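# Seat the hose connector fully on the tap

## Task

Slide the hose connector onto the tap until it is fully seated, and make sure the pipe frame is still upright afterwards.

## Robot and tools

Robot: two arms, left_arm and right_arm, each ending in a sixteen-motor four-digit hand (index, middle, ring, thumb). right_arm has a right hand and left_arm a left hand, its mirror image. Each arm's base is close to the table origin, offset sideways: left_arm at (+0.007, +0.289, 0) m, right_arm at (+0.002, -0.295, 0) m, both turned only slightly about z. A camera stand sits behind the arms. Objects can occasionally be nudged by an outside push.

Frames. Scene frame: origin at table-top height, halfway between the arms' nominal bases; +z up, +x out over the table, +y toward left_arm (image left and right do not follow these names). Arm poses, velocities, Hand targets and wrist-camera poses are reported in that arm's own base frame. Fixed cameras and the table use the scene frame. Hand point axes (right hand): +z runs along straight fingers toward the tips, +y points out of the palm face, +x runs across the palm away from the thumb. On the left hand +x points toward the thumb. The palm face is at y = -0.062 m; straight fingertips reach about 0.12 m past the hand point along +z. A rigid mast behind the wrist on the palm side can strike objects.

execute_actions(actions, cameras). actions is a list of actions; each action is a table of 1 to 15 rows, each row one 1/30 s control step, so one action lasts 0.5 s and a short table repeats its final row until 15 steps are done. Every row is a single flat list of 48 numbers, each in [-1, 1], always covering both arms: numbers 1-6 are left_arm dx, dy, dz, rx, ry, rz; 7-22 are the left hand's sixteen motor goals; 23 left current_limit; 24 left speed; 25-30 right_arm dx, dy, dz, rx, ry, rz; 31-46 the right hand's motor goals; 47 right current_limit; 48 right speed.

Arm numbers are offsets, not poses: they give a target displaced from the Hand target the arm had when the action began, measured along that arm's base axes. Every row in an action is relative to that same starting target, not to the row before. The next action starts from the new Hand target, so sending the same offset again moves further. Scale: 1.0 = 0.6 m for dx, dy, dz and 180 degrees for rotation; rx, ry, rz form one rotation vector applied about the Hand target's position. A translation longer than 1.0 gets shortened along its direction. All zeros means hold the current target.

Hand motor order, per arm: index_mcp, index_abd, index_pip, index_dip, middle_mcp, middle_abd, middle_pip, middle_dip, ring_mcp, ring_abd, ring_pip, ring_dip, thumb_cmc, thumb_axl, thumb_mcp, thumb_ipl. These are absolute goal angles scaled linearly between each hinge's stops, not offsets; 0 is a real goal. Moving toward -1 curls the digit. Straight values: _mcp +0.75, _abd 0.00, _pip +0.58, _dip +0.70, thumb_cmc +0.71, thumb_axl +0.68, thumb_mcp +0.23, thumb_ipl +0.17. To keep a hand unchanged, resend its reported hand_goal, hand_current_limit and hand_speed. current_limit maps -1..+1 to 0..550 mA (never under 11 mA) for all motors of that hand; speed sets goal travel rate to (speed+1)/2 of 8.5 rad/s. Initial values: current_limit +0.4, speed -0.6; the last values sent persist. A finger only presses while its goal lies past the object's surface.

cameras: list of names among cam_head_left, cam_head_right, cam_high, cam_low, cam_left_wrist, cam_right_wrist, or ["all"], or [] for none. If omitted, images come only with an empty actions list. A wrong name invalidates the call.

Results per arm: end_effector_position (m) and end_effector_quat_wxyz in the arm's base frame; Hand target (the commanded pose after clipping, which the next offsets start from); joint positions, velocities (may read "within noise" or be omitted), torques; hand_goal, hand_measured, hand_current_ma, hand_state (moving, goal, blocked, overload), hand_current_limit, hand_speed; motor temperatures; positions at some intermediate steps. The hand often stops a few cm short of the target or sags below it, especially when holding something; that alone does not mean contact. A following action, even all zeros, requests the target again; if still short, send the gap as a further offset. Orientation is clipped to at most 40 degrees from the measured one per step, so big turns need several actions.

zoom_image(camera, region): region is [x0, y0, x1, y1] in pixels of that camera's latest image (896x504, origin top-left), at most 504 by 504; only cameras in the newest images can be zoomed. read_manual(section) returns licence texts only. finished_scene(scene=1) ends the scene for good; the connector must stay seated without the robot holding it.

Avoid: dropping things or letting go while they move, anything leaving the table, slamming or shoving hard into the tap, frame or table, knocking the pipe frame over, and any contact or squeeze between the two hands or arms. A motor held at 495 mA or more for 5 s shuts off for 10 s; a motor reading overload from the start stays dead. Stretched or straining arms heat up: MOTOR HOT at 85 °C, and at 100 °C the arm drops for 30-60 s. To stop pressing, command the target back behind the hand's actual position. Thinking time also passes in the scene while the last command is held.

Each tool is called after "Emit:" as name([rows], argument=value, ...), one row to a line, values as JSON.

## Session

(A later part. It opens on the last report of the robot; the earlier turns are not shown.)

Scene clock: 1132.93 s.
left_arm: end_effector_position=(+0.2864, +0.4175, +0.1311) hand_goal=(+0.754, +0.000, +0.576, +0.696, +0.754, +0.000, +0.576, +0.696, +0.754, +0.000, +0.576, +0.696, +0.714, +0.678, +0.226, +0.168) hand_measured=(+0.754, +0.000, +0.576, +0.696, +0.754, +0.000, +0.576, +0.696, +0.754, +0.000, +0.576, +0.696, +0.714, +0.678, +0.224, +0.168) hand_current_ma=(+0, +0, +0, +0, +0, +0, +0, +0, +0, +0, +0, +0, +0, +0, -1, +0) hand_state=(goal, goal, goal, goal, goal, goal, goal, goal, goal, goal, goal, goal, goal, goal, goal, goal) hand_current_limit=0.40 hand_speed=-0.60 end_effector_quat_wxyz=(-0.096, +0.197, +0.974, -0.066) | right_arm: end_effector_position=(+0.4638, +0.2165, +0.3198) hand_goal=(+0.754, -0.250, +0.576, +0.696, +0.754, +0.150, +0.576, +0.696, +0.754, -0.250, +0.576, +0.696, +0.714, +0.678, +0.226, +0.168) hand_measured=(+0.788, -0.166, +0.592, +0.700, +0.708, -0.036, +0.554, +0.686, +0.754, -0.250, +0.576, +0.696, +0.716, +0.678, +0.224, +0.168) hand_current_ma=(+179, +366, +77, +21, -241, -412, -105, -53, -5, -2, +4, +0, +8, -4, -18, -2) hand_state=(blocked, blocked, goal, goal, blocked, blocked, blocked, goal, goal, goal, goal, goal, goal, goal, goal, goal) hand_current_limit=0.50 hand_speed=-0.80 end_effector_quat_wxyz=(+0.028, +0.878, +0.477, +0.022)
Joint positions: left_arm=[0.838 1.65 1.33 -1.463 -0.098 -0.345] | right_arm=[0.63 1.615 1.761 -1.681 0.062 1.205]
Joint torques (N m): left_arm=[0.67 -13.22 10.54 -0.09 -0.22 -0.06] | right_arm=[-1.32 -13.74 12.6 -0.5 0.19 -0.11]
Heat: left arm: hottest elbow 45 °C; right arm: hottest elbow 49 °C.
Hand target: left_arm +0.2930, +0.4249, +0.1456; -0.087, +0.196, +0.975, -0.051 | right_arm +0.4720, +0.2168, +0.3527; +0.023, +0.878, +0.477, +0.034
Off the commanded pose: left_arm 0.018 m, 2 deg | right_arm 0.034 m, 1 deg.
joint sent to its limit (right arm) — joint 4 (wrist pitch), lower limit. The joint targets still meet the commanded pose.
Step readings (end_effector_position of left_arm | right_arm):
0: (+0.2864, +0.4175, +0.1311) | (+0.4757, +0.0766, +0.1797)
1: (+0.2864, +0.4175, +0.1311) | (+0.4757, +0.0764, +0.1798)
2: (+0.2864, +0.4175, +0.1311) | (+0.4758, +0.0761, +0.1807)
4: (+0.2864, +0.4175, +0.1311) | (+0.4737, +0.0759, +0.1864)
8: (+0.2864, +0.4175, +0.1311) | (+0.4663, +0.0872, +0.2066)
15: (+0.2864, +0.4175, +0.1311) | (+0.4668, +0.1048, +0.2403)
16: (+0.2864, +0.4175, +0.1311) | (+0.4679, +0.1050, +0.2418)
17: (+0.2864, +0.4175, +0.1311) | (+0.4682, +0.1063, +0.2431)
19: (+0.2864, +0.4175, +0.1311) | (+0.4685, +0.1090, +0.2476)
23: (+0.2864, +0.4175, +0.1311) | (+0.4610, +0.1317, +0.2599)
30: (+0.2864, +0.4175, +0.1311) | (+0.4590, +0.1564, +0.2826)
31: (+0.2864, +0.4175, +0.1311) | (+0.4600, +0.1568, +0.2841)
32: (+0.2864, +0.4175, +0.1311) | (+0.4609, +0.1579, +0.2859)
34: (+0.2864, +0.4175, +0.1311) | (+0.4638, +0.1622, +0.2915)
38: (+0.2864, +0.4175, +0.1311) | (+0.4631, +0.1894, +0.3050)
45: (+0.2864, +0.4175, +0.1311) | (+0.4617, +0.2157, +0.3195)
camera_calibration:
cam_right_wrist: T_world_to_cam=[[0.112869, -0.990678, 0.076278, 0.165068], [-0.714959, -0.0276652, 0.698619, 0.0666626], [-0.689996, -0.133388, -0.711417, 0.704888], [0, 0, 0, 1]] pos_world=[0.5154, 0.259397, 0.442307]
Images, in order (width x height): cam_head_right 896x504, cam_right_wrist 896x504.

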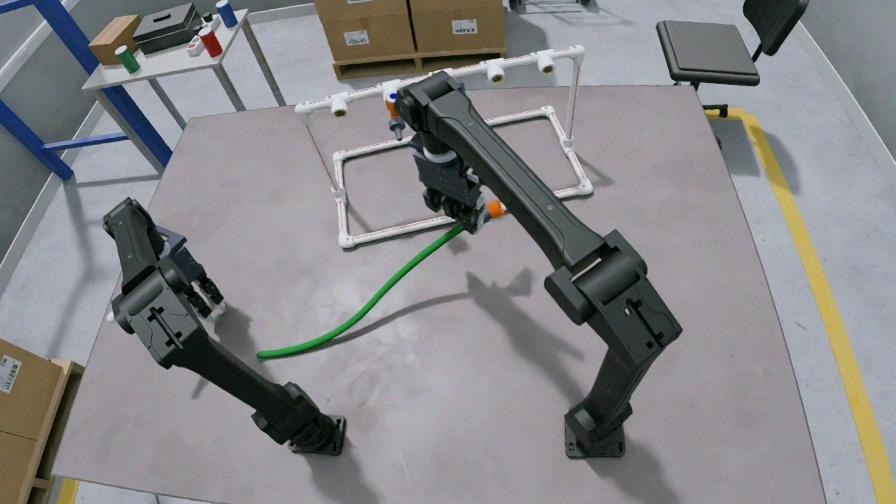

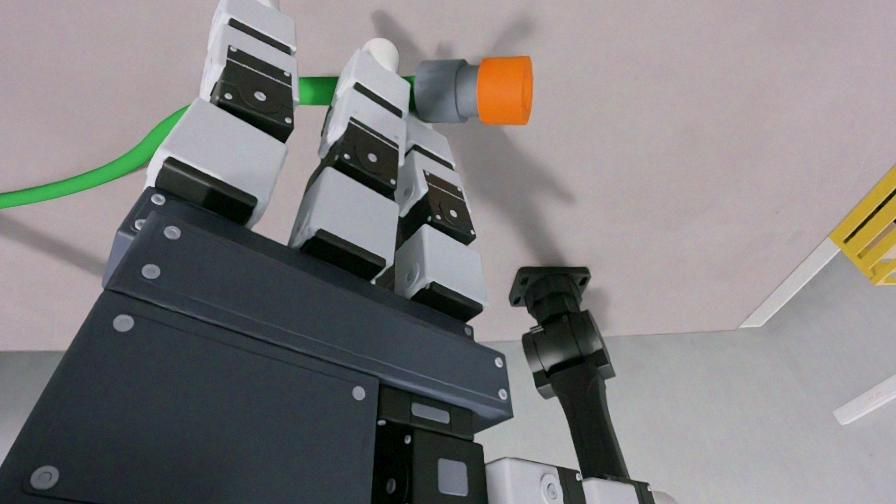

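Emit:
execute_actions([
  [[0,0,0,0,0,0,0.754,0,0.576,0.696,0.754,0,0.576,0.696,0.754,0,0.576,0.696,0.714,0.678,0.226,0.168,0.4,-0.6,0.008,0.1,0.05,-0.0048,-0.0074,0.103,0.754,-0.25,0.576,0.696,0.754,0.15,0.576,0.696,0.754,-0.25,0.576,0.696,0.714,0.678,0.226,0.168,0.5,-0.8]],
  [[0,0,0,0,0,0,0.754,0,0.576,0.696,0.754,0,0.576,0.696,0.754,0,0.576,0.696,0.714,0.678,0.226,0.168,0.4,-0.6,0.018,0.1,0.033,-0.0048,-0.0074,0.103,0.754,-0.25,0.576,0.696,0.754,0.15,0.576,0.696,0.754,-0.25,0.576,0.696,0.714,0.678,0.226,0.168,0.5,-0.8]],
  [[0,0,0,0,0,0,0.754,0,0.576,0.696,0.754,0,0.576,0.696,0.754,0,0.576,0.696,0.714,0.678,0.226,0.168,0.4,-0.6,-0.01,0.08,0.012,-0.0048,-0.0074,0.103,0.754,-0.25,0.576,0.696,0.754,0.15,0.576,0.696,0.754,-0.25,0.576,0.696,0.714,0.678,0.226,0.168,0.5,-0.8]],
], cameras=["cam_head_left", "cam_head_right", "cam_high", "cam_low", "cam_right_wrist"])

Scene clock: 1171.20 s.
left_arm: end_effector_position=(+0.2864, +0.4175, +0.1311) hand_goal=(+0.754, +0.000, +0.576, +0.696, +0.754, +0.000, +0.576, +0.696, +0.754, +0.000, +0.576, +0.696, +0.714, +0.678, +0.226, +0.168) hand_measured=(+0.754, +0.000, +0.576, +0.696, +0.754, +0.000, +0.576, +0.696, +0.754, +0.000, +0.576, +0.696, +0.714, +0.678, +0.224, +0.168) hand_current_ma=(+0, +0, +0, +0, +0, +0, +0, +0, +0, +0, +0, +0, +0, +0, -1, +0) hand_state=(goal, goal, goal, goal, goal, goal, goal, goal, goal, goal, goal, goal, goal, goal, goal, goal) hand_current_limit=0.40 hand_speed=-0.60 end_effector_quat_wxyz=(-0.096, +0.197, +0.974, -0.066) | right_arm: end_effector_position=(+0.4749, +0.3737, +0.3900) hand_goal=(+0.754, -0.250, +0.576, +0.696, +0.754, +0.150, +0.576, +0.696, +0.754, -0.250, +0.576, +0.696, +0.714, +0.678, +0.226, +0.168) hand_measured=(+0.812, -0.166, +0.604, +0.706, +0.686, +0.052, +0.542, +0.678, +0.754, -0.250, +0.576, +0.696, +0.716, +0.678, +0.224, +0.168) hand_current_ma=(+309, +366, +139, +46, -356, -412, -164, -90, -5, -2, +4, +0, +8, -4, -18, -2) hand_state=(blocked, blocked, blocked, goal, blocked, blocked, blocked, goal, goal, goal, goal, goal, goal, goal, goal, goal) hand_current_limit=0.50 hand_speed=-0.80 end_effector_quat_wxyz=(+0.051, +0.556, +0.825, +0.086)
Joint positions: left_arm=[0.838 1.65 1.33 -1.463 -0.098 -0.345] | right_arm=[0.773 1.655 1.958 -1.685 0.064 0.381]
Joint torques (N m): left_arm=[0.85 -12.92 10.55 -0.13 -0.23 -0.06] | right_arm=[-0.44 -11.99 12.89 0.08 0.11 -0.14]
Motor temperatures (°C): left_arm=[26 38 45 26 28 26] | right_arm=[27 33 54 27 24 25]
Heat: left arm: hottest elbow 45 °C; right arm: hottest elbow 54 °C.
Hand target: left_arm +0.2930, +0.4249, +0.1456; -0.087, +0.196, +0.975, -0.051 | right_arm +0.4818, +0.3847, +0.4097; +0.039, +0.552, +0.831, +0.059
Off the commanded pose: left_arm 0.018 m, 2 deg | right_arm 0.023 m, 3 deg.
joint sent to its limit (right arm) — joint 4 (wrist pitch), lower limit. The joint targets are off in orientation, not in position.
Step readings (end_effector_position of left_arm | right_arm):
0: (+0.2864, +0.4175, +0.1311) | (+0.4639, +0.2166, +0.3198)
1: (+0.2864, +0.4175, +0.1311) | (+0.4640, +0.2167, +0.3198)
2: (+0.2864, +0.4175, +0.1311) | (+0.4651, +0.2178, +0.3209)
4: (+0.2864, +0.4175, +0.1311) | (+0.4681, +0.2231, +0.3254)
8: (+0.2864, +0.4175, +0.1311) | (+0.4689, +0.2498, +0.3397)
15: (+0.2864, +0.4175, +0.1311) | (+0.4679, +0.2719, +0.3503)
16: (+0.2864, +0.4175, +0.1311) | (+0.4683, +0.2725, +0.3506)
17: (+0.2864, +0.4175, +0.1311) | (+0.4692, +0.2745, +0.3519)
19: (+0.2864, +0.4175, +0.1311) | (+0.4723, +0.2811, +0.3576)
23: (+0.2864, +0.4175, +0.1311) | (+0.4746, +0.3037, +0.3775)
30: (+0.2864, +0.4175, +0.1311) | (+0.4752, +0.3228, +0.3922)
31: (+0.2864, +0.4175, +0.1311) | (+0.4758, +0.3239, +0.3916)
32: (+0.2864, +0.4175, +0.1311) | (+0.4766, +0.3267, +0.3908)
34: (+0.2864, +0.4175, +0.1311) | (+0.4775, +0.3349, +0.3890)
38: (+0.2864, +0.4175, +0.1311) | (+0.4766, +0.3544, +0.3861)
45: (+0.2864, +0.4175, +0.1311) | (+0.4747, +0.3703, +0.3871)
camera_calibration:
cam_right_wrist: T_world_to_cam=[[0.862866, -0.480537, 0.156669, -0.263922], [-0.465298, -0.634176, 0.61751, 0.169631], [-0.197381, -0.605727, -0.770802, 0.749266], [0, 0, 0, 1]] pos_world=[0.454549, 0.434602, 0.514135]
Images, in order (width x height): cam_head_left 896x504, cam_head_right 896x504, cam_high 896x504, cam_low 896x504, cam_right_wrist 896x504.

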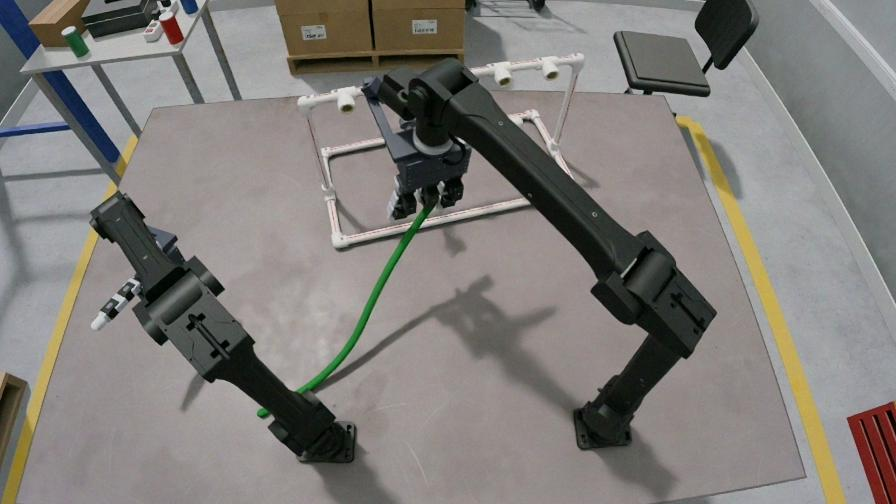

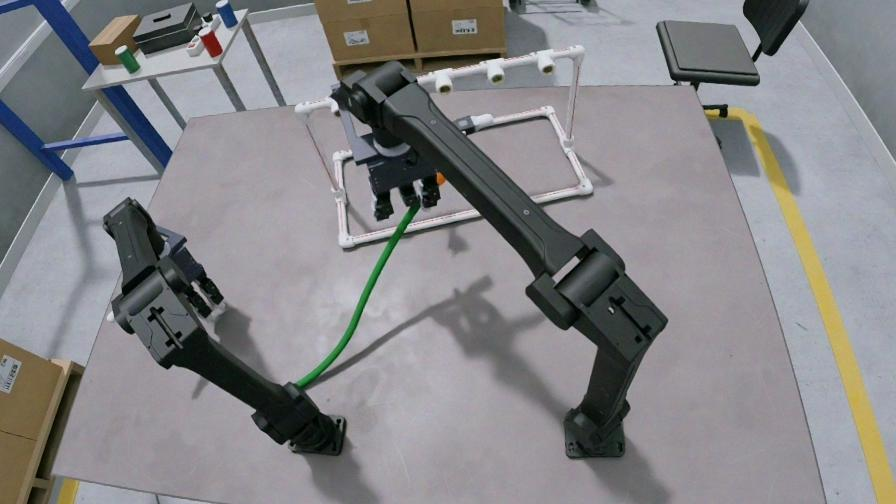

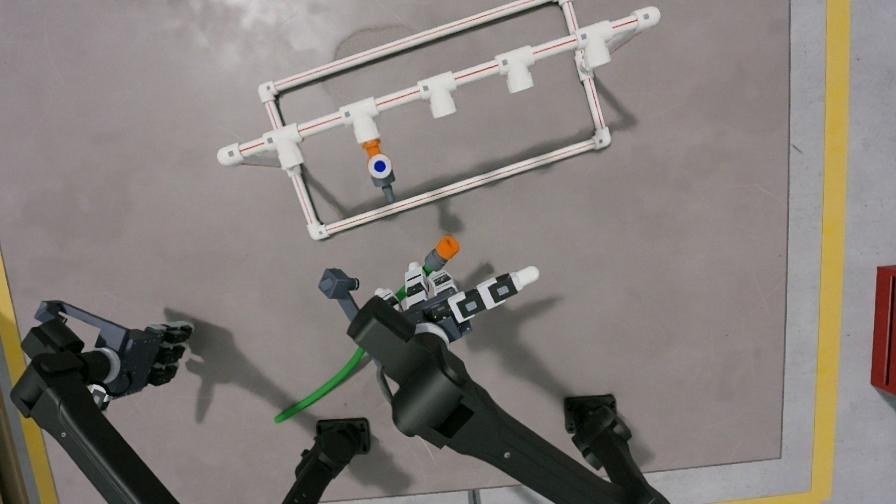

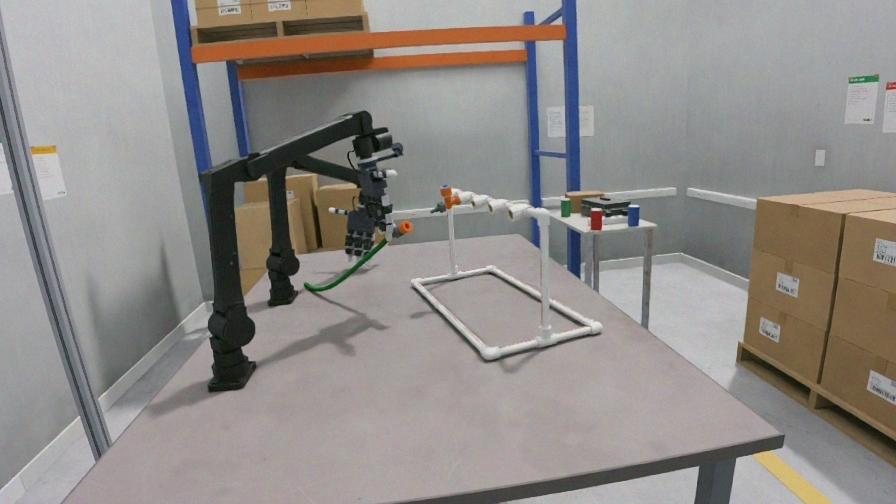

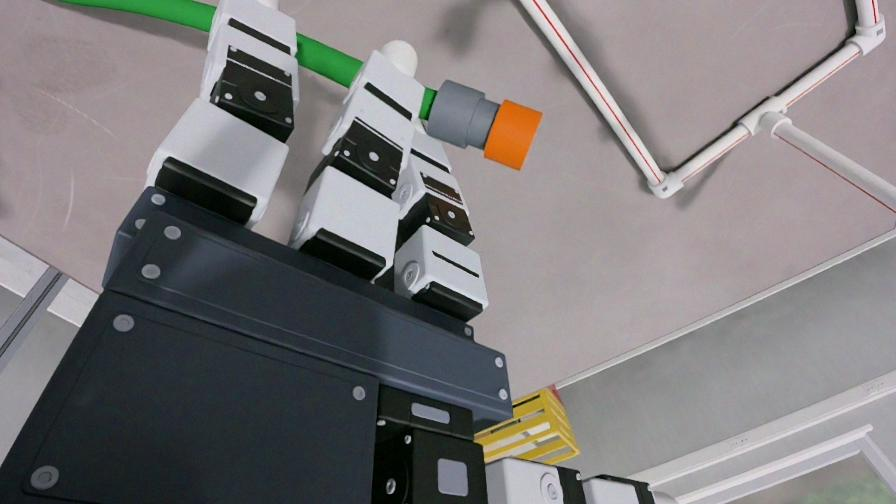

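Emit:
execute_actions([
  [[0,0,0,0,0,0,0.754,0,0.576,0.696,0.754,0,0.576,0.696,0.754,0,0.576,0.696,0.714,0.678,0.226,0.168,0.4,-0.6,0,0,0,0,0,0.04,0.71,-0.25,0.556,0.687,0.8,0.15,0.595,0.706,0.754,-0.25,0.576,0.696,0.714,0.678,0.226,0.168,0.7,-0.9]],
  [[0,0,0,0,0,0,0.754,0,0.576,0.696,0.754,0,0.576,0.696,0.754,0,0.576,0.696,0.714,0.678,0.226,0.168,0.4,-0.6,0,0,0,0,0,0.04,0.67,-0.25,0.54,0.68,0.84,0.15,0.61,0.715,0.754,-0.25,0.576,0.696,0.714,0.678,0.226,0.168,0.7,-0.9]],
], cameras=["cam_head_left", "cam_high", "cam_low", "cam_right_wrist"])

Emit:
zoom_image(camera="cam_low", region=[350, 120, 480, 250])

Emit:
zoom_image(camera="cam_high", region=[350, 140, 500, 320])

Scene clock: 1230.63 s.
left_arm: end_effector_position=(+0.2864, +0.4175, +0.1311) hand_goal=(+0.754, +0.000, +0.576, +0.696, +0.754, +0.000, +0.576, +0.696, +0.754, +0.000, +0.576, +0.696, +0.714, +0.678, +0.226, +0.168) hand_measured=(+0.754, +0.000, +0.576, +0.696, +0.754, +0.000, +0.576, +0.696, +0.754, +0.000, +0.576, +0.696, +0.714, +0.678, +0.224, +0.168) hand_current_ma=(+0, +0, +0, +0, +0, +0, +0, +0, +0, +0, +0, +0, +0, +0, -1, +0) hand_state=(goal, goal, goal, goal, goal, goal, goal, goal, goal, goal, goal, goal, goal, goal, goal, goal) hand_current_limit=0.40 hand_speed=-0.60 end_effector_quat_wxyz=(-0.096, +0.197, +0.974, -0.066) | right_arm: end_effector_position=(+0.4784, +0.3854, +0.3892) hand_goal=(+0.670, -0.250, +0.540, +0.680, +0.840, +0.150, +0.610, +0.716, +0.754, -0.250, +0.576, +0.696, +0.714, +0.678, +0.226, +0.168) hand_measured=(+0.812, -0.166, +0.604, +0.706, +0.686, +0.058, +0.542, +0.678, +0.754, -0.250, +0.576, +0.696, +0.716, +0.678, +0.224, +0.168) hand_current_ma=(+467, +365, +319, +126, -467, -401, -334, -190, -5, -2, +4, +0, +8, -4, -18, -2) hand_state=(blocked, blocked, blocked, blocked, blocked, blocked, blocked, blocked, goal, goal, goal, goal, goal, goal, goal, goal) hand_current_limit=0.70 hand_speed=-0.90 end_effector_quat_wxyz=(+0.042, +0.446, +0.890, +0.085)
Joint positions: left_arm=[0.838 1.65 1.33 -1.463 -0.098 -0.345] | right_arm=[0.733 1.655 1.958 -1.685 0.017 0.089]
Joint torques (N m): left_arm=[0.44 -13.45 10.54 -0.05 -0.23 -0.04] | right_arm=[-1.14 -13.63 11.03 0.08 0.06 -0.14]
Motor temperatures (°C): left_arm=[26 38 45 26 28 26] | right_arm=[27 34 59 27 24 25]
Heat: left arm: hottest elbow 45 °C; right arm: hottest elbow 59 °C.
Hand target: left_arm +0.2930, +0.4249, +0.1456; -0.087, +0.196, +0.975, -0.051 | right_arm +0.4817, +0.3847, +0.4097; +0.032, +0.443, +0.894, +0.064
Off the commanded pose: left_arm 0.018 m, 2 deg | right_arm 0.021 m, 3 deg.
joint sent to its limit (right arm) — joint 4 (wrist pitch), lower limit. The joint targets are off in orientation, not in position.
Step readings (end_effector_position of left_arm | right_arm):
0: (+0.2864, +0.4175, +0.1311) | (+0.4748, +0.3738, +0.3900)
1: (+0.2864, +0.4175, +0.1311) | (+0.4748, +0.3740, +0.3900)
2: (+0.2864, +0.4175, +0.1311) | (+0.4743, +0.3751, +0.3899)
4: (+0.2864, +0.4175, +0.1311) | (+0.4731, +0.3785, +0.3895)
8: (+0.2864, +0.4175, +0.1311) | (+0.4737, +0.3810, +0.3894)
15: (+0.2864, +0.4175, +0.1311) | (+0.4742, +0.3829, +0.3894)
16: (+0.2864, +0.4175, +0.1311) | (+0.4741, +0.3833, +0.3894)
17: (+0.2864, +0.4175, +0.1311) | (+0.4742, +0.3837, +0.3893)
19: (+0.2864, +0.4175, +0.1311) | (+0.4747, +0.3848, +0.3890)
23: (+0.2864, +0.4175, +0.1311) | (+0.4768, +0.3848, +0.3890)
30: (+0.2864, +0.4175, +0.1311) | (+0.4790, +0.3841, +0.3891)
camera_calibration:
cam_right_wrist: T_world_to_cam=[[0.956302, -0.245216, 0.159235, -0.397644], [-0.289759, -0.722081, 0.628203, 0.124957], [-0.0390649, -0.646892, -0.761581, 0.692906], [0, 0, 0, 1]] pos_world=[0.443543, 0.440956, 0.512524]
Images, in order (width x height): cam_head_left 896x504, cam_high 896x504, cam_low 896x504, cam_right_wrist 896x504.

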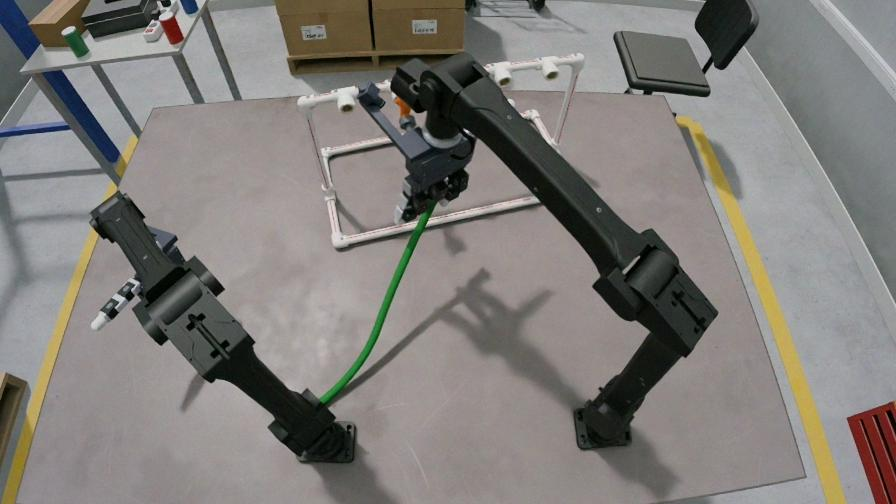

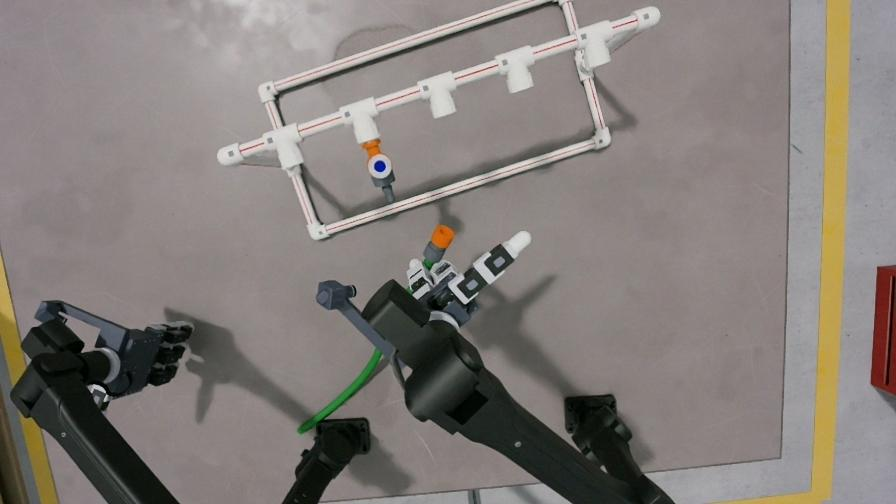

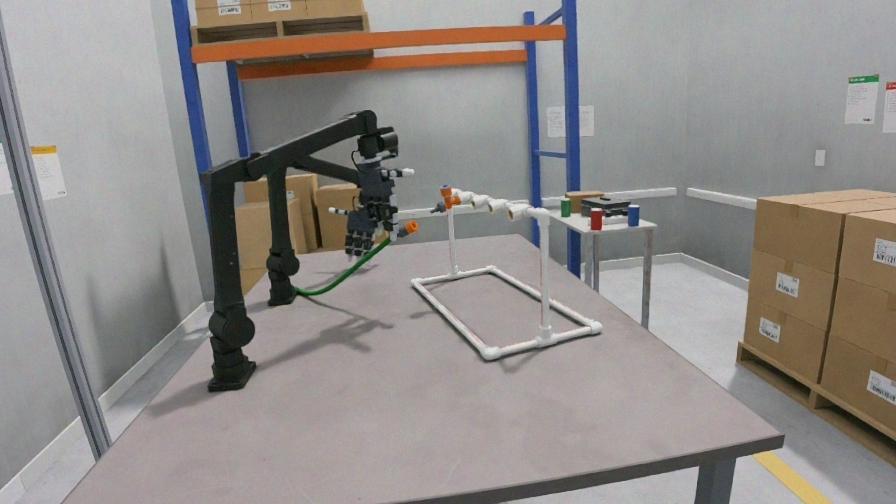

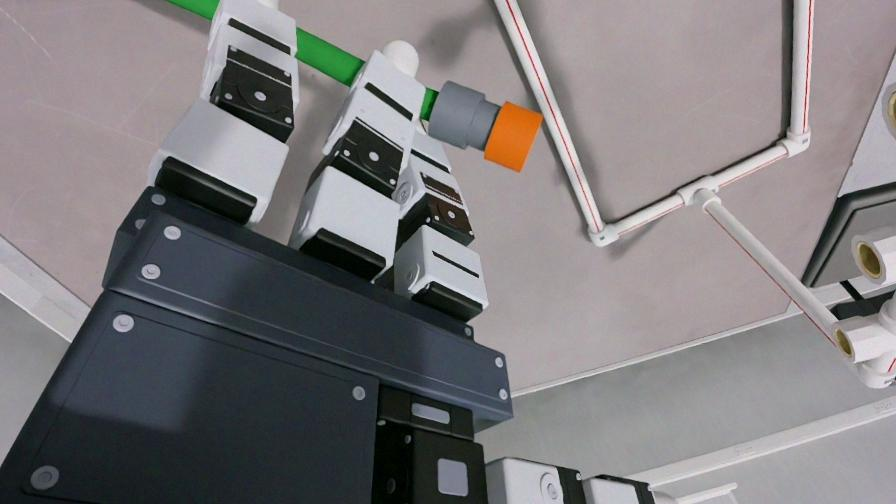

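Scaled by 3.877.

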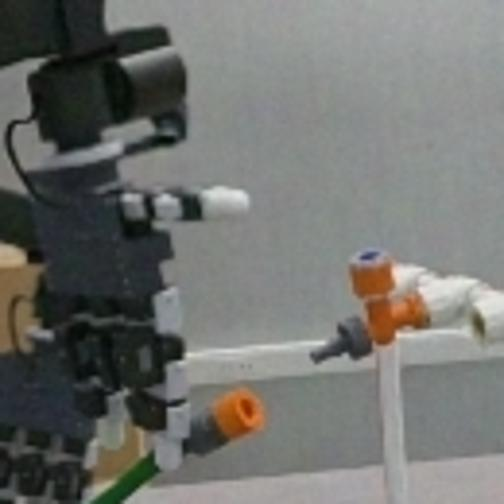

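Scaled by 2.800.

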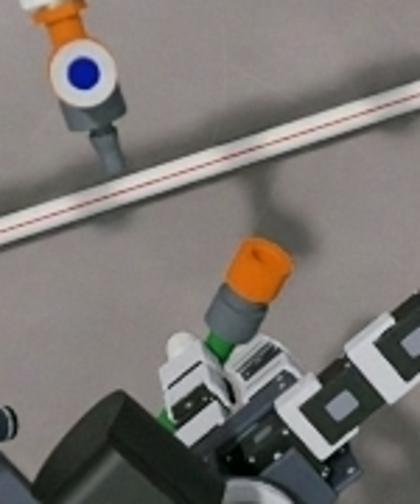

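Emit:
execute_actions([
  [[0,0,0,0,0,0,0.754,0,0.576,0.696,0.754,0,0.576,0.696,0.754,0,0.576,0.696,0.714,0.678,0.226,0.168,0.4,-0.6,0.02,-0.117,0,0,0,-0.0764,0.72,-0.25,0.56,0.69,0.79,0.15,0.59,0.706,0.754,-0.25,0.576,0.696,0.714,0.678,0.226,0.168,0.6,-0.9]],
  [[0,0,0,0,0,0,0.754,0,0.576,0.696,0.754,0,0.576,0.696,0.754,0,0.576,0.696,0.714,0.678,0.226,0.168,0.4,-0.6,0.02,-0.117,0,0,0,-0.0764,0.72,-0.25,0.56,0.69,0.79,0.15,0.59,0.706,0.754,-0.25,0.576,0.696,0.714,0.678,0.226,0.168,0.6,-0.9]],
  [[0,0,0,0,0,0,0.754,0,0.576,0.696,0.754,0,0.576,0.696,0.754,0,0.576,0.696,0.714,0.678,0.226,0.168,0.4,-0.6,0.02,-0.117,0,0,0,-0.0764,0.72,-0.25,0.56,0.69,0.79,0.15,0.59,0.706,0.754,-0.25,0.576,0.696,0.714,0.678,0.226,0.168,0.6,-0.9]],
  [[0,0,0,0,0,0,0.754,0,0.576,0.696,0.754,0,0.576,0.696,0.754,0,0.576,0.696,0.714,0.678,0.226,0.168,0.4,-0.6,0,-0.117,0,0,0,-0.0764,0.72,-0.25,0.56,0.69,0.79,0.15,0.59,0.706,0.754,-0.25,0.576,0.696,0.714,0.678,0.226,0.168,0.6,-0.9]],
], cameras=["cam_head_left", "cam_high"])

Scene clock: 1302.20 s.
left_arm: end_effector_position=(+0.2864, +0.4175, +0.1311) hand_goal=(+0.754, +0.000, +0.576, +0.696, +0.754, +0.000, +0.576, +0.696, +0.754, +0.000, +0.576, +0.696, +0.714, +0.678, +0.226, +0.168) hand_measured=(+0.754, +0.000, +0.576, +0.696, +0.754, +0.000, +0.576, +0.696, +0.754, +0.000, +0.576, +0.696, +0.714, +0.678, +0.224, +0.168) hand_current_ma=(+0, +0, +0, +0, +0, +0, +0, +0, +0, +0, +0, +0, +0, +0, -1, +0) hand_state=(goal, goal, goal, goal, goal, goal, goal, goal, goal, goal, goal, goal, goal, goal, goal, goal) hand_current_limit=0.40 hand_speed=-0.60 end_effector_quat_wxyz=(-0.096, +0.197, +0.974, -0.066) | right_arm: end_effector_position=(+0.5274, +0.1071, +0.3983) hand_goal=(+0.720, -0.250, +0.560, +0.690, +0.790, +0.150, +0.590, +0.706, +0.754, -0.250, +0.576, +0.696, +0.714, +0.678, +0.226, +0.168) hand_measured=(+0.812, -0.168, +0.604, +0.706, +0.686, +0.058, +0.542, +0.678, +0.754, -0.250, +0.576, +0.696, +0.716, +0.678, +0.224, +0.168) hand_current_ma=(+440, +359, +219, +77, -440, -401, -234, -140, -4, -2, +4, +0, +8, -4, -18, -2) hand_state=(blocked, blocked, blocked, goal, blocked, blocked, blocked, blocked, goal, goal, goal, goal, goal, goal, goal, goal) hand_current_limit=0.60 hand_speed=-0.90 end_effector_quat_wxyz=(+0.074, +0.799, +0.593, +0.074)
Joint positions: left_arm=[0.838 1.65 1.33 -1.463 -0.098 -0.345] | right_arm=[0.363 1.516 1.813 -1.685 0.102 0.647]
Joint velocities: left_arm=[within noise] | right_arm=[-0.005 -0.015 -0.002 -0.007 0.022 -0.154]
Joint torques (N m): left_arm=[0.62 -13.45 10.58 -0.1 -0.22 -0.06] | right_arm=[-0.62 -13.16 7.98 0.02 0.22 0.11]
Motor temperatures (°C): left_arm=[26 38 46 26 28 26] | right_arm=[27 35 55 27 24 25]
Heat: left arm: hottest elbow 46 °C; right arm: hottest elbow 55 °C.
Hand target: left_arm +0.2930, +0.4249, +0.1456; -0.087, +0.196, +0.975, -0.051 | right_arm +0.5177, +0.1038, +0.4097; +0.057, +0.806, +0.588, +0.042
Off the commanded pose: left_arm 0.018 m, 2 deg | right_arm 0.015 m, 4 deg.
joint sent to its limit (right arm) — joint 4 (wrist pitch), lower limit. The joint targets are off in orientation, not in position.
Step readings (end_effector_position of left_arm | right_arm):
0: (+0.2864, +0.4175, +0.1311) | (+0.4784, +0.3855, +0.3892)
1: (+0.2864, +0.4175, +0.1311) | (+0.4785, +0.3853, +0.3892)
2: (+0.2864, +0.4175, +0.1311) | (+0.4802, +0.3829, +0.3892)
4: (+0.2864, +0.4175, +0.1311) | (+0.4840, +0.3754, +0.3891)
8: (+0.2864, +0.4175, +0.1311) | (+0.4938, +0.3476, +0.3885)
15: (+0.2864, +0.4175, +0.1311) | (+0.5024, +0.3208, +0.3970)
16: (+0.2864, +0.4175, +0.1311) | (+0.5021, +0.3201, +0.3979)
17: (+0.2864, +0.4175, +0.1311) | (+0.5022, +0.3172, +0.3980)
19: (+0.2864, +0.4175, +0.1311) | (+0.5017, +0.3072, +0.3959)
23: (+0.2864, +0.4175, +0.1311) | (+0.5072, +0.2779, +0.3932)
30: (+0.2864, +0.4175, +0.1311) | (+0.5149, +0.2504, +0.3971)
31: (+0.2864, +0.4175, +0.1311) | (+0.5147, +0.2499, +0.3973)
32: (+0.2864, +0.4175, +0.1311) | (+0.5151, +0.2469, +0.3970)
34: (+0.2864, +0.4175, +0.1311) | (+0.5152, +0.2377, +0.3958)
38: (+0.2864, +0.4175, +0.1311) | (+0.5214, +0.2066, +0.3941)
45: (+0.2864, +0.4175, +0.1311) | (+0.5278, +0.1786, +0.3964)
46: (+0.2864, +0.4175, +0.1311) | (+0.5276, +0.1782, +0.3965)
47: (+0.2864, +0.4175, +0.1311) | (+0.5275, +0.1755, +0.3965)
49: (+0.2864, +0.4175, +0.1311) | (+0.5259, +0.1665, +0.3951)
53: (+0.2864, +0.4175, +0.1311) | (+0.5267, +0.1352, +0.3940)
60: (+0.2864, +0.4175, +0.1311) | (+0.5280, +0.1079, +0.3978)
Images, in order (width x height): cam_head_left 896x504, cam_high 896x504.

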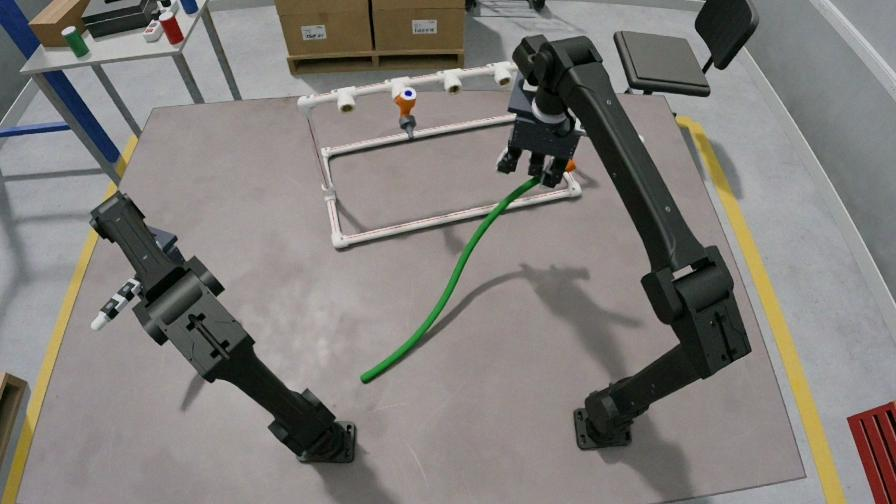

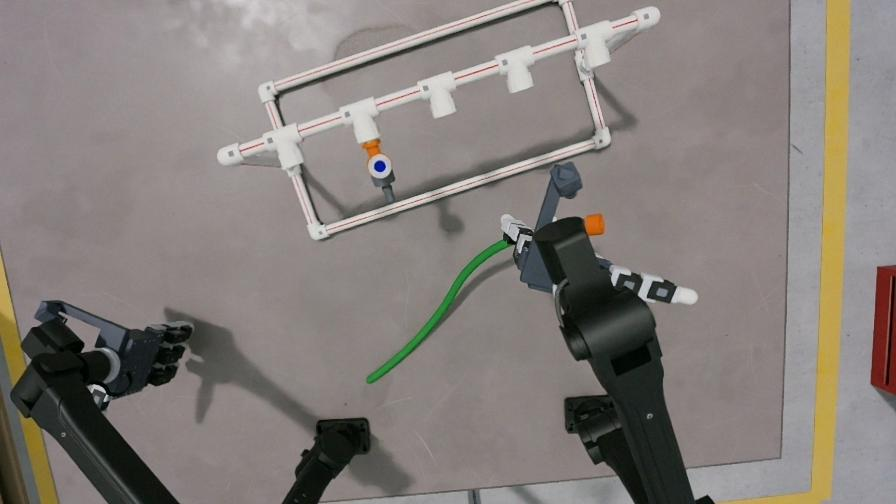

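Emit:
execute_actions([
  [[0,0,0,0,0,0,0.754,0,0.576,0.696,0.754,0,0.576,0.696,0.754,0,0.576,0.696,0.714,0.678,0.226,0.168,0.4,-0.6,-0.03,0,-0.12,0,0,0,0.72,-0.25,0.56,0.69,0.79,0.15,0.59,0.706,0.754,-0.25,0.576,0.696,0.714,0.678,0.226,0.168,0.5,-0.9]],
  [[0,0,0,0,0,0,0.754,0,0.576,0.696,0.754,0,0.576,0.696,0.754,0,0.576,0.696,0.714,0.678,0.226,0.168,0.4,-0.6,-0.03,0,-0.12,0,0,0,0.72,-0.25,0.56,0.69,0.79,0.15,0.59,0.706,0.754,-0.25,0.576,0.696,0.714,0.678,0.226,0.168,0.5,-0.9]],
  [[0,0,0,0,0,0,0.754,0,0.576,0.696,0.754,0,0.576,0.696,0.754,0,0.576,0.696,0.714,0.678,0.226,0.168,0.4,-0.6,-0.03,0,-0.1,0,0,0,0.72,-0.2,0.56,0.69,0.79,0,0.59,0.706,0.754,-0.25,0.576,0.696,0.714,0.678,0.226,0.168,0.5,-0.9]],
  [[0,0,0,0,0,0,0.754,0,0.576,0.696,0.754,0,0.576,0.696,0.754,0,0.576,0.696,0.714,0.678,0.226,0.168,0.4,-0.6,0,0,0,0,0,0,0.72,-0.19,0.56,0.69,0.79,-0.03,0.59,0.706,0.754,-0.25,0.576,0.696,0.714,0.678,0.226,0.168,0.5,-0.9]],
], cameras=["cam_head_left", "cam_low", "cam_right_wrist"])

Scene clock: 1349.53 s.
left_arm: end_effector_position=(+0.2864, +0.4175, +0.1311) hand_goal=(+0.754, +0.000, +0.576, +0.696, +0.754, +0.000, +0.576, +0.696, +0.754, +0.000, +0.576, +0.696, +0.714, +0.678, +0.226, +0.168) hand_measured=(+0.754, +0.000, +0.576, +0.696, +0.754, +0.000, +0.576, +0.696, +0.754, +0.000, +0.576, +0.696, +0.714, +0.678, +0.224, +0.168) hand_current_ma=(+0, +0, +0, +0, +0, +0, +0, +0, +0, +0, +0, +0, +0, +0, -1, +0) hand_state=(goal, goal, goal, goal, goal, goal, goal, goal, goal, goal, goal, goal, goal, goal, goal, goal) hand_current_limit=0.40 hand_speed=-0.60 end_effector_quat_wxyz=(-0.096, +0.197, +0.974, -0.066) | right_arm: end_effector_position=(+0.4630, +0.0993, +0.1954) hand_goal=(+0.720, -0.190, +0.560, +0.690, +0.790, -0.030, +0.590, +0.706, +0.754, -0.250, +0.576, +0.696, +0.714, +0.678, +0.226, +0.168) hand_measured=(+0.722, -0.186, +0.562, +0.692, +0.786, -0.034, +0.588, +0.704, +0.754, -0.250, +0.576, +0.696, +0.716, +0.678, +0.224, +0.168) hand_current_ma=(+15, +18, +13, +13, -25, -13, -14, -14, -5, -2, +3, +0, +8, -4, -18, -2) hand_state=(goal, goal, goal, goal, goal, goal, goal, goal, goal, goal, goal, goal, goal, goal, goal, goal) hand_current_limit=0.50 hand_speed=-0.90 end_effector_quat_wxyz=(+0.053, +0.807, +0.588, +0.026)
Joint positions: left_arm=[0.838 1.65 1.33 -1.463 -0.098 -0.345] | right_arm=[0.399 1.401 1.18 -1.274 0.091 0.706]
Joint torques (N m): left_arm=[0.73 -13.33 10.61 -0.14 -0.23 -0.05] | right_arm=[0.03 -10.7 8.23 0.54 0.29 0.09]
Motor temperatures (°C): left_arm=[26 38 46 26 28 26] | right_arm=[27 33 49 27 24 25]
Heat: left arm: hottest elbow 46 °C; right arm: hottest elbow 49 °C.
Hand target: left_arm +0.2930, +0.4249, +0.1456; -0.087, +0.196, +0.975, -0.051 | right_arm +0.4638, +0.1040, +0.2058; +0.057, +0.806, +0.588, +0.042
Off the commanded pose: left_arm 0.018 m, 2 deg | right_arm 0.011 m, 2 deg.
Step readings (end_effector_position of left_arm | right_arm):
0: (+0.2864, +0.4175, +0.1311) | (+0.5273, +0.1071, +0.3983)
1: (+0.2864, +0.4175, +0.1311) | (+0.5271, +0.1070, +0.3974)
2: (+0.2864, +0.4175, +0.1311) | (+0.5261, +0.1066, +0.3943)
4: (+0.2864, +0.4175, +0.1311) | (+0.5189, +0.1042, +0.3797)
8: (+0.2864, +0.4175, +0.1311) | (+0.5037, +0.0992, +0.3410)
15: (+0.2864, +0.4175, +0.1311) | (+0.5014, +0.0991, +0.3258)
16: (+0.2864, +0.4175, +0.1311) | (+0.5019, +0.0995, +0.3251)
17: (+0.2864, +0.4175, +0.1311) | (+0.5024, +0.0999, +0.3223)
19: (+0.2864, +0.4175, +0.1311) | (+0.4988, +0.0994, +0.3079)
23: (+0.2864, +0.4175, +0.1311) | (+0.4830, +0.0965, +0.2672)
30: (+0.2864, +0.4175, +0.1311) | (+0.4817, +0.0994, +0.2507)
31: (+0.2864, +0.4175, +0.1311) | (+0.4823, +0.0996, +0.2508)
32: (+0.2864, +0.4175, +0.1311) | (+0.4828, +0.1003, +0.2493)
34: (+0.2864, +0.4175, +0.1311) | (+0.4798, +0.1013, +0.2394)
38: (+0.2864, +0.4175, +0.1311) | (+0.4652, +0.0974, +0.2077)
45: (+0.2864, +0.4175, +0.1311) | (+0.4616, +0.0988, +0.1949)
46: (+0.2864, +0.4175, +0.1311) | (+0.4621, +0.0992, +0.1951)
47: (+0.2864, +0.4175, +0.1311) | (+0.4624, +0.0993, +0.1952)
49: (+0.2864, +0.4175, +0.1311) | (+0.4627, +0.0994, +0.1953)
53: (+0.2864, +0.4175, +0.1311) | (+0.4628, +0.0994, +0.1953)
60: (+0.2864, +0.4175, +0.1311) | (+0.4630, +0.0993, +0.1954)
camera_calibration:
cam_right_wrist: T_world_to_cam=[[0.363468, -0.922615, 0.129121, -0.0746385], [-0.706295, -0.182523, 0.683983, 0.163988], [-0.607486, -0.339803, -0.71798, 0.583765], [0, 0, 0, 1]] pos_world=[0.497582, 0.159434, 0.316604]
Images, in order (width x height): cam_head_left 896x504, cam_low 896x504, cam_right_wrist 896x504.

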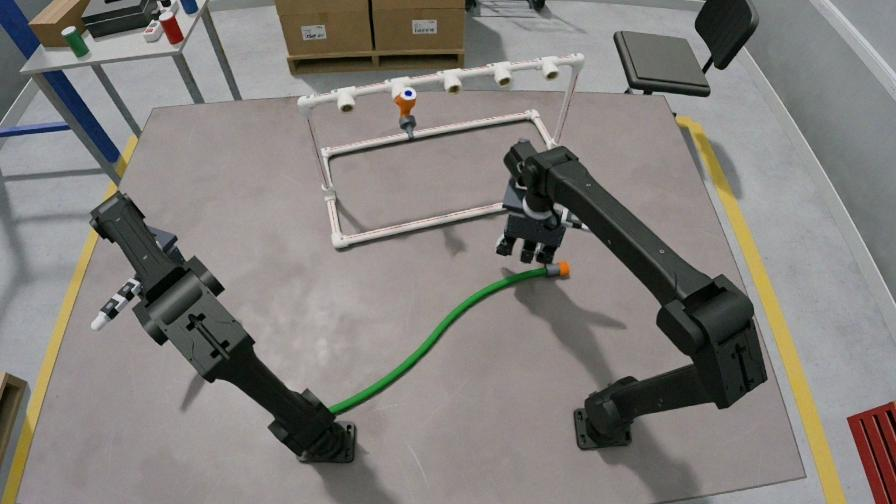

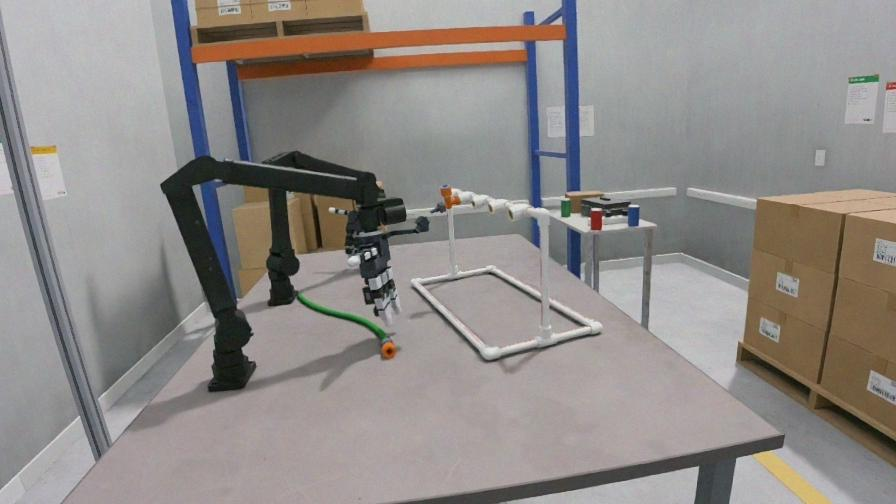

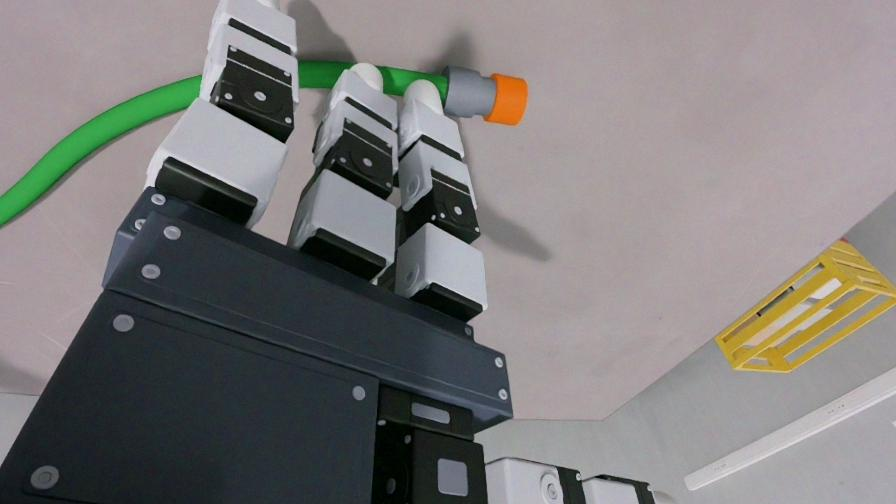

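Emit:
execute_actions([
  [[0,0,0,0,0,0,0.754,0,0.576,0.696,0.754,0,0.576,0.696,0.754,0,0.576,0.696,0.714,0.678,0.226,0.168,0.4,-0.6,-0.026,-0.0455,0.02,-0.0157,-0.0116,-0.1308,0.99,0.12,0.576,0.696,0.99,-0.12,0.576,0.696,0.99,-0.25,0.576,0.696,0.714,0.678,0.226,0.168,0.5,-0.8]],
  [[0,0,0,0,0,0,0.754,0,0.576,0.696,0.754,0,0.576,0.696,0.754,0,0.576,0.696,0.714,0.678,0.226,0.168,0.4,-0.6,-0.026,-0.0455,0.01,-0.0157,-0.0116,-0.1308,0.99,0.12,0.576,0.696,0.99,-0.12,0.576,0.696,0.99,-0.25,0.576,0.696,0.714,0.678,0.226,0.168,0.5,-0.8]],
  [[0,0,0,0,0,0,0.754,0,0.576,0.696,0.754,0,0.576,0.696,0.754,0,0.576,0.696,0.714,0.678,0.226,0.168,0.4,-0.6,-0.026,-0.0455,0,-0.0157,-0.0116,-0.1308,0.99,0.12,0.576,0.696,0.99,-0.12,0.576,0.696,0.99,-0.25,0.576,0.696,0.714,0.678,0.226,0.168,0.5,-0.8]],
], cameras=["cam_head_right", "cam_head_left", "cam_low", "cam_right_wrist"])

Emit:
zoom_image(camera="cam_low", region=[340, 270, 440, 370])

Emit:
zoom_image(camera="cam_head_right", region=[480, 210, 600, 310])

Emit:
zoom_image(camera="cam_right_wrist", region=[250, 0, 550, 200])

Scene clock: 1492.47 s.
left_arm: end_effector_position=(+0.2864, +0.4175, +0.1311) hand_goal=(+0.754, +0.000, +0.576, +0.696, +0.754, +0.000, +0.576, +0.696, +0.754, +0.000, +0.576, +0.696, +0.714, +0.678, +0.226, +0.168) hand_measured=(+0.754, +0.000, +0.576, +0.696, +0.754, +0.000, +0.576, +0.696, +0.754, +0.000, +0.576, +0.696, +0.714, +0.678, +0.224, +0.168) hand_current_ma=(+0, +0, +0, +0, +0, +0, +0, +0, +0, +0, +0, +0, +0, +0, -1, +0) hand_state=(goal, goal, goal, goal, goal, goal, goal, goal, goal, goal, goal, goal, goal, goal, goal, goal) hand_current_limit=0.40 hand_speed=-0.60 end_effector_quat_wxyz=(-0.096, +0.197, +0.974, -0.066) | right_arm: end_effector_position=(+0.4026, +0.0190, +0.2135) hand_goal=(+0.990, +0.120, +0.576, +0.696, +0.990, -0.120, +0.576, +0.696, +0.990, -0.250, +0.576, +0.696, +0.714, +0.678, +0.226, +0.168) hand_measured=(+0.986, +0.116, +0.574, +0.694, +0.986, -0.118, +0.578, +0.698, +0.988, -0.250, +0.576, +0.696, +0.714, +0.678, +0.224, +0.168) hand_current_ma=(-24, -18, -14, -10, -22, +12, +9, +12, -14, -2, +3, +0, +5, -4, -18, -2) hand_state=(goal, goal, goal, goal, goal, goal, goal, goal, goal, goal, goal, goal, goal, goal, goal, goal) hand_current_limit=0.50 hand_speed=-0.80 end_effector_quat_wxyz=(+0.160, +0.987, +0.023, -0.009)
Joint positions: left_arm=[0.838 1.65 1.33 -1.463 -0.098 -0.345] | right_arm=[0.353 1.565 1.34 -1.471 0.297 1.895]
Joint torques (N m): left_arm=[0.67 -13.04 10.54 -0.01 -0.23 -0.05] | right_arm=[-1.08 -9.88 11.54 -0.81 0.36 0.06]
Heat: left arm: hottest elbow 46 °C; right arm: hottest elbow 46 °C.
Hand target: left_arm +0.2930, +0.4249, +0.1456; -0.087, +0.196, +0.975, -0.051 | right_arm +0.4169, +0.0220, +0.2237; +0.157, +0.988, +0.012, +0.001
Off the commanded pose: left_arm 0.018 m, 2 deg | right_arm 0.018 m, 2 deg.
Step readings (end_effector_position of left_arm | right_arm):
0: (+0.2864, +0.4175, +0.1311) | (+0.4630, +0.0993, +0.1954)
1: (+0.2864, +0.4175, +0.1311) | (+0.4628, +0.0987, +0.1956)
2: (+0.2864, +0.4175, +0.1311) | (+0.4623, +0.0960, +0.1966)
4: (+0.2864, +0.4175, +0.1311) | (+0.4594, +0.0890, +0.1994)
8: (+0.2864, +0.4175, +0.1311) | (+0.4495, +0.0789, +0.2021)
15: (+0.2864, +0.4175, +0.1311) | (+0.4368, +0.0697, +0.2032)
16: (+0.2864, +0.4175, +0.1311) | (+0.4356, +0.0687, +0.2033)
17: (+0.2864, +0.4175, +0.1311) | (+0.4340, +0.0658, +0.2043)
19: (+0.2864, +0.4175, +0.1311) | (+0.4304, +0.0590, +0.2073)
23: (+0.2864, +0.4175, +0.1311) | (+0.4265, +0.0528, +0.2101)
30: (+0.2864, +0.4175, +0.1311) | (+0.4210, +0.0494, +0.2090)
31: (+0.2864, +0.4175, +0.1311) | (+0.4200, +0.0486, +0.2092)
32: (+0.2864, +0.4175, +0.1311) | (+0.4182, +0.0458, +0.2100)
34: (+0.2864, +0.4175, +0.1311) | (+0.4145, +0.0406, +0.2125)
38: (+0.2864, +0.4175, +0.1311) | (+0.4123, +0.0278, +0.2139)
45: (+0.2864, +0.4175, +0.1311) | (+0.4058, +0.0180, +0.2110)
camera_calibration:
cam_right_wrist: T_world_to_cam=[[-0.736295, -0.625382, 0.258392, 0.280502], [-0.421981, 0.722886, 0.547145, -0.00799169], [-0.528963, 0.293824, -0.796157, 0.505872], [0, 0, 0, 1]] pos_world=[0.470748, 0.032561, 0.334646]
Images, in order (width x height): cam_head_left 896x504, cam_head_right 896x504, cam_low 896x504, cam_right_wrist 896x504.

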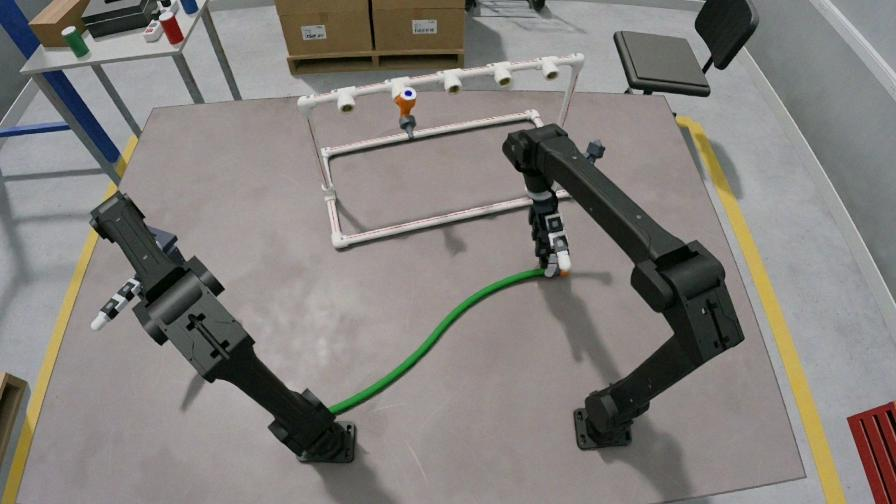

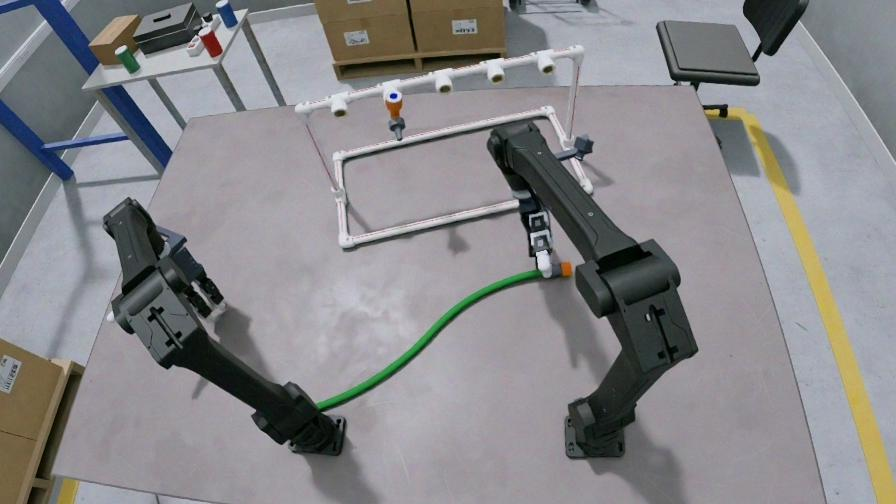

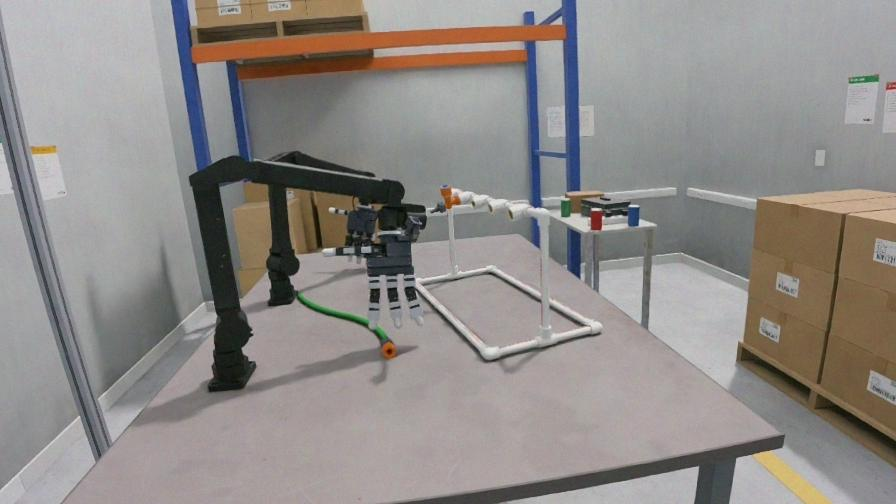

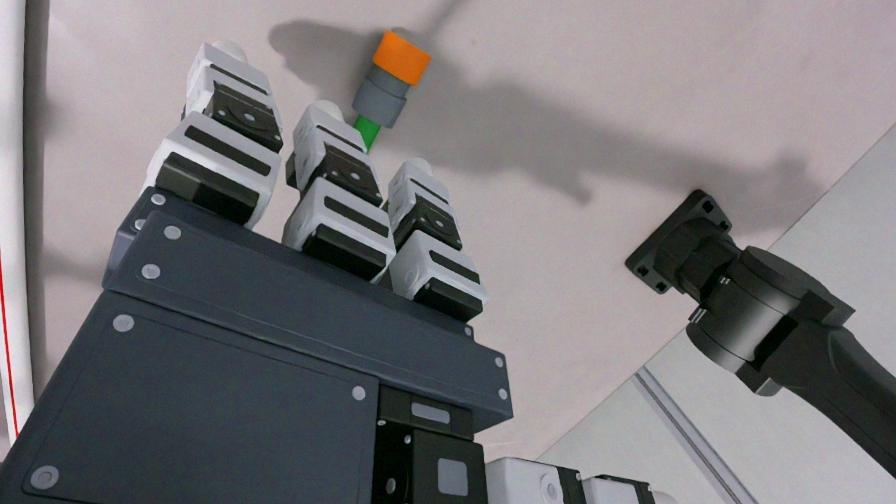

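Scaled by 5.040.

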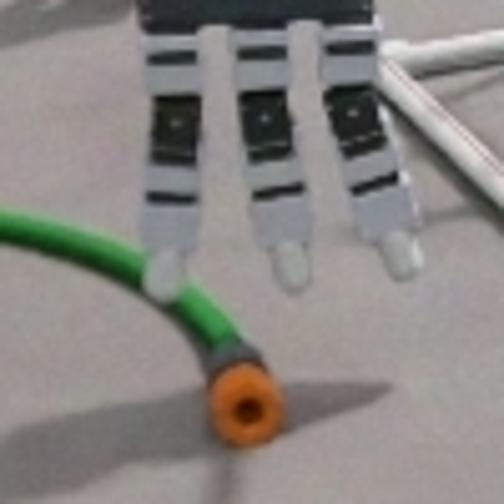

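Scaled by 4.200.

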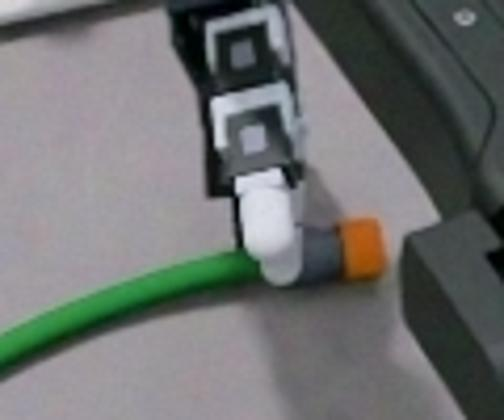

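Scaled by 1.680.

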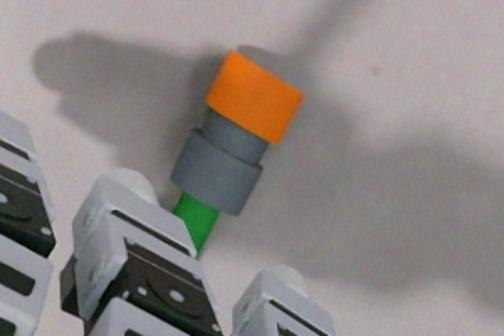

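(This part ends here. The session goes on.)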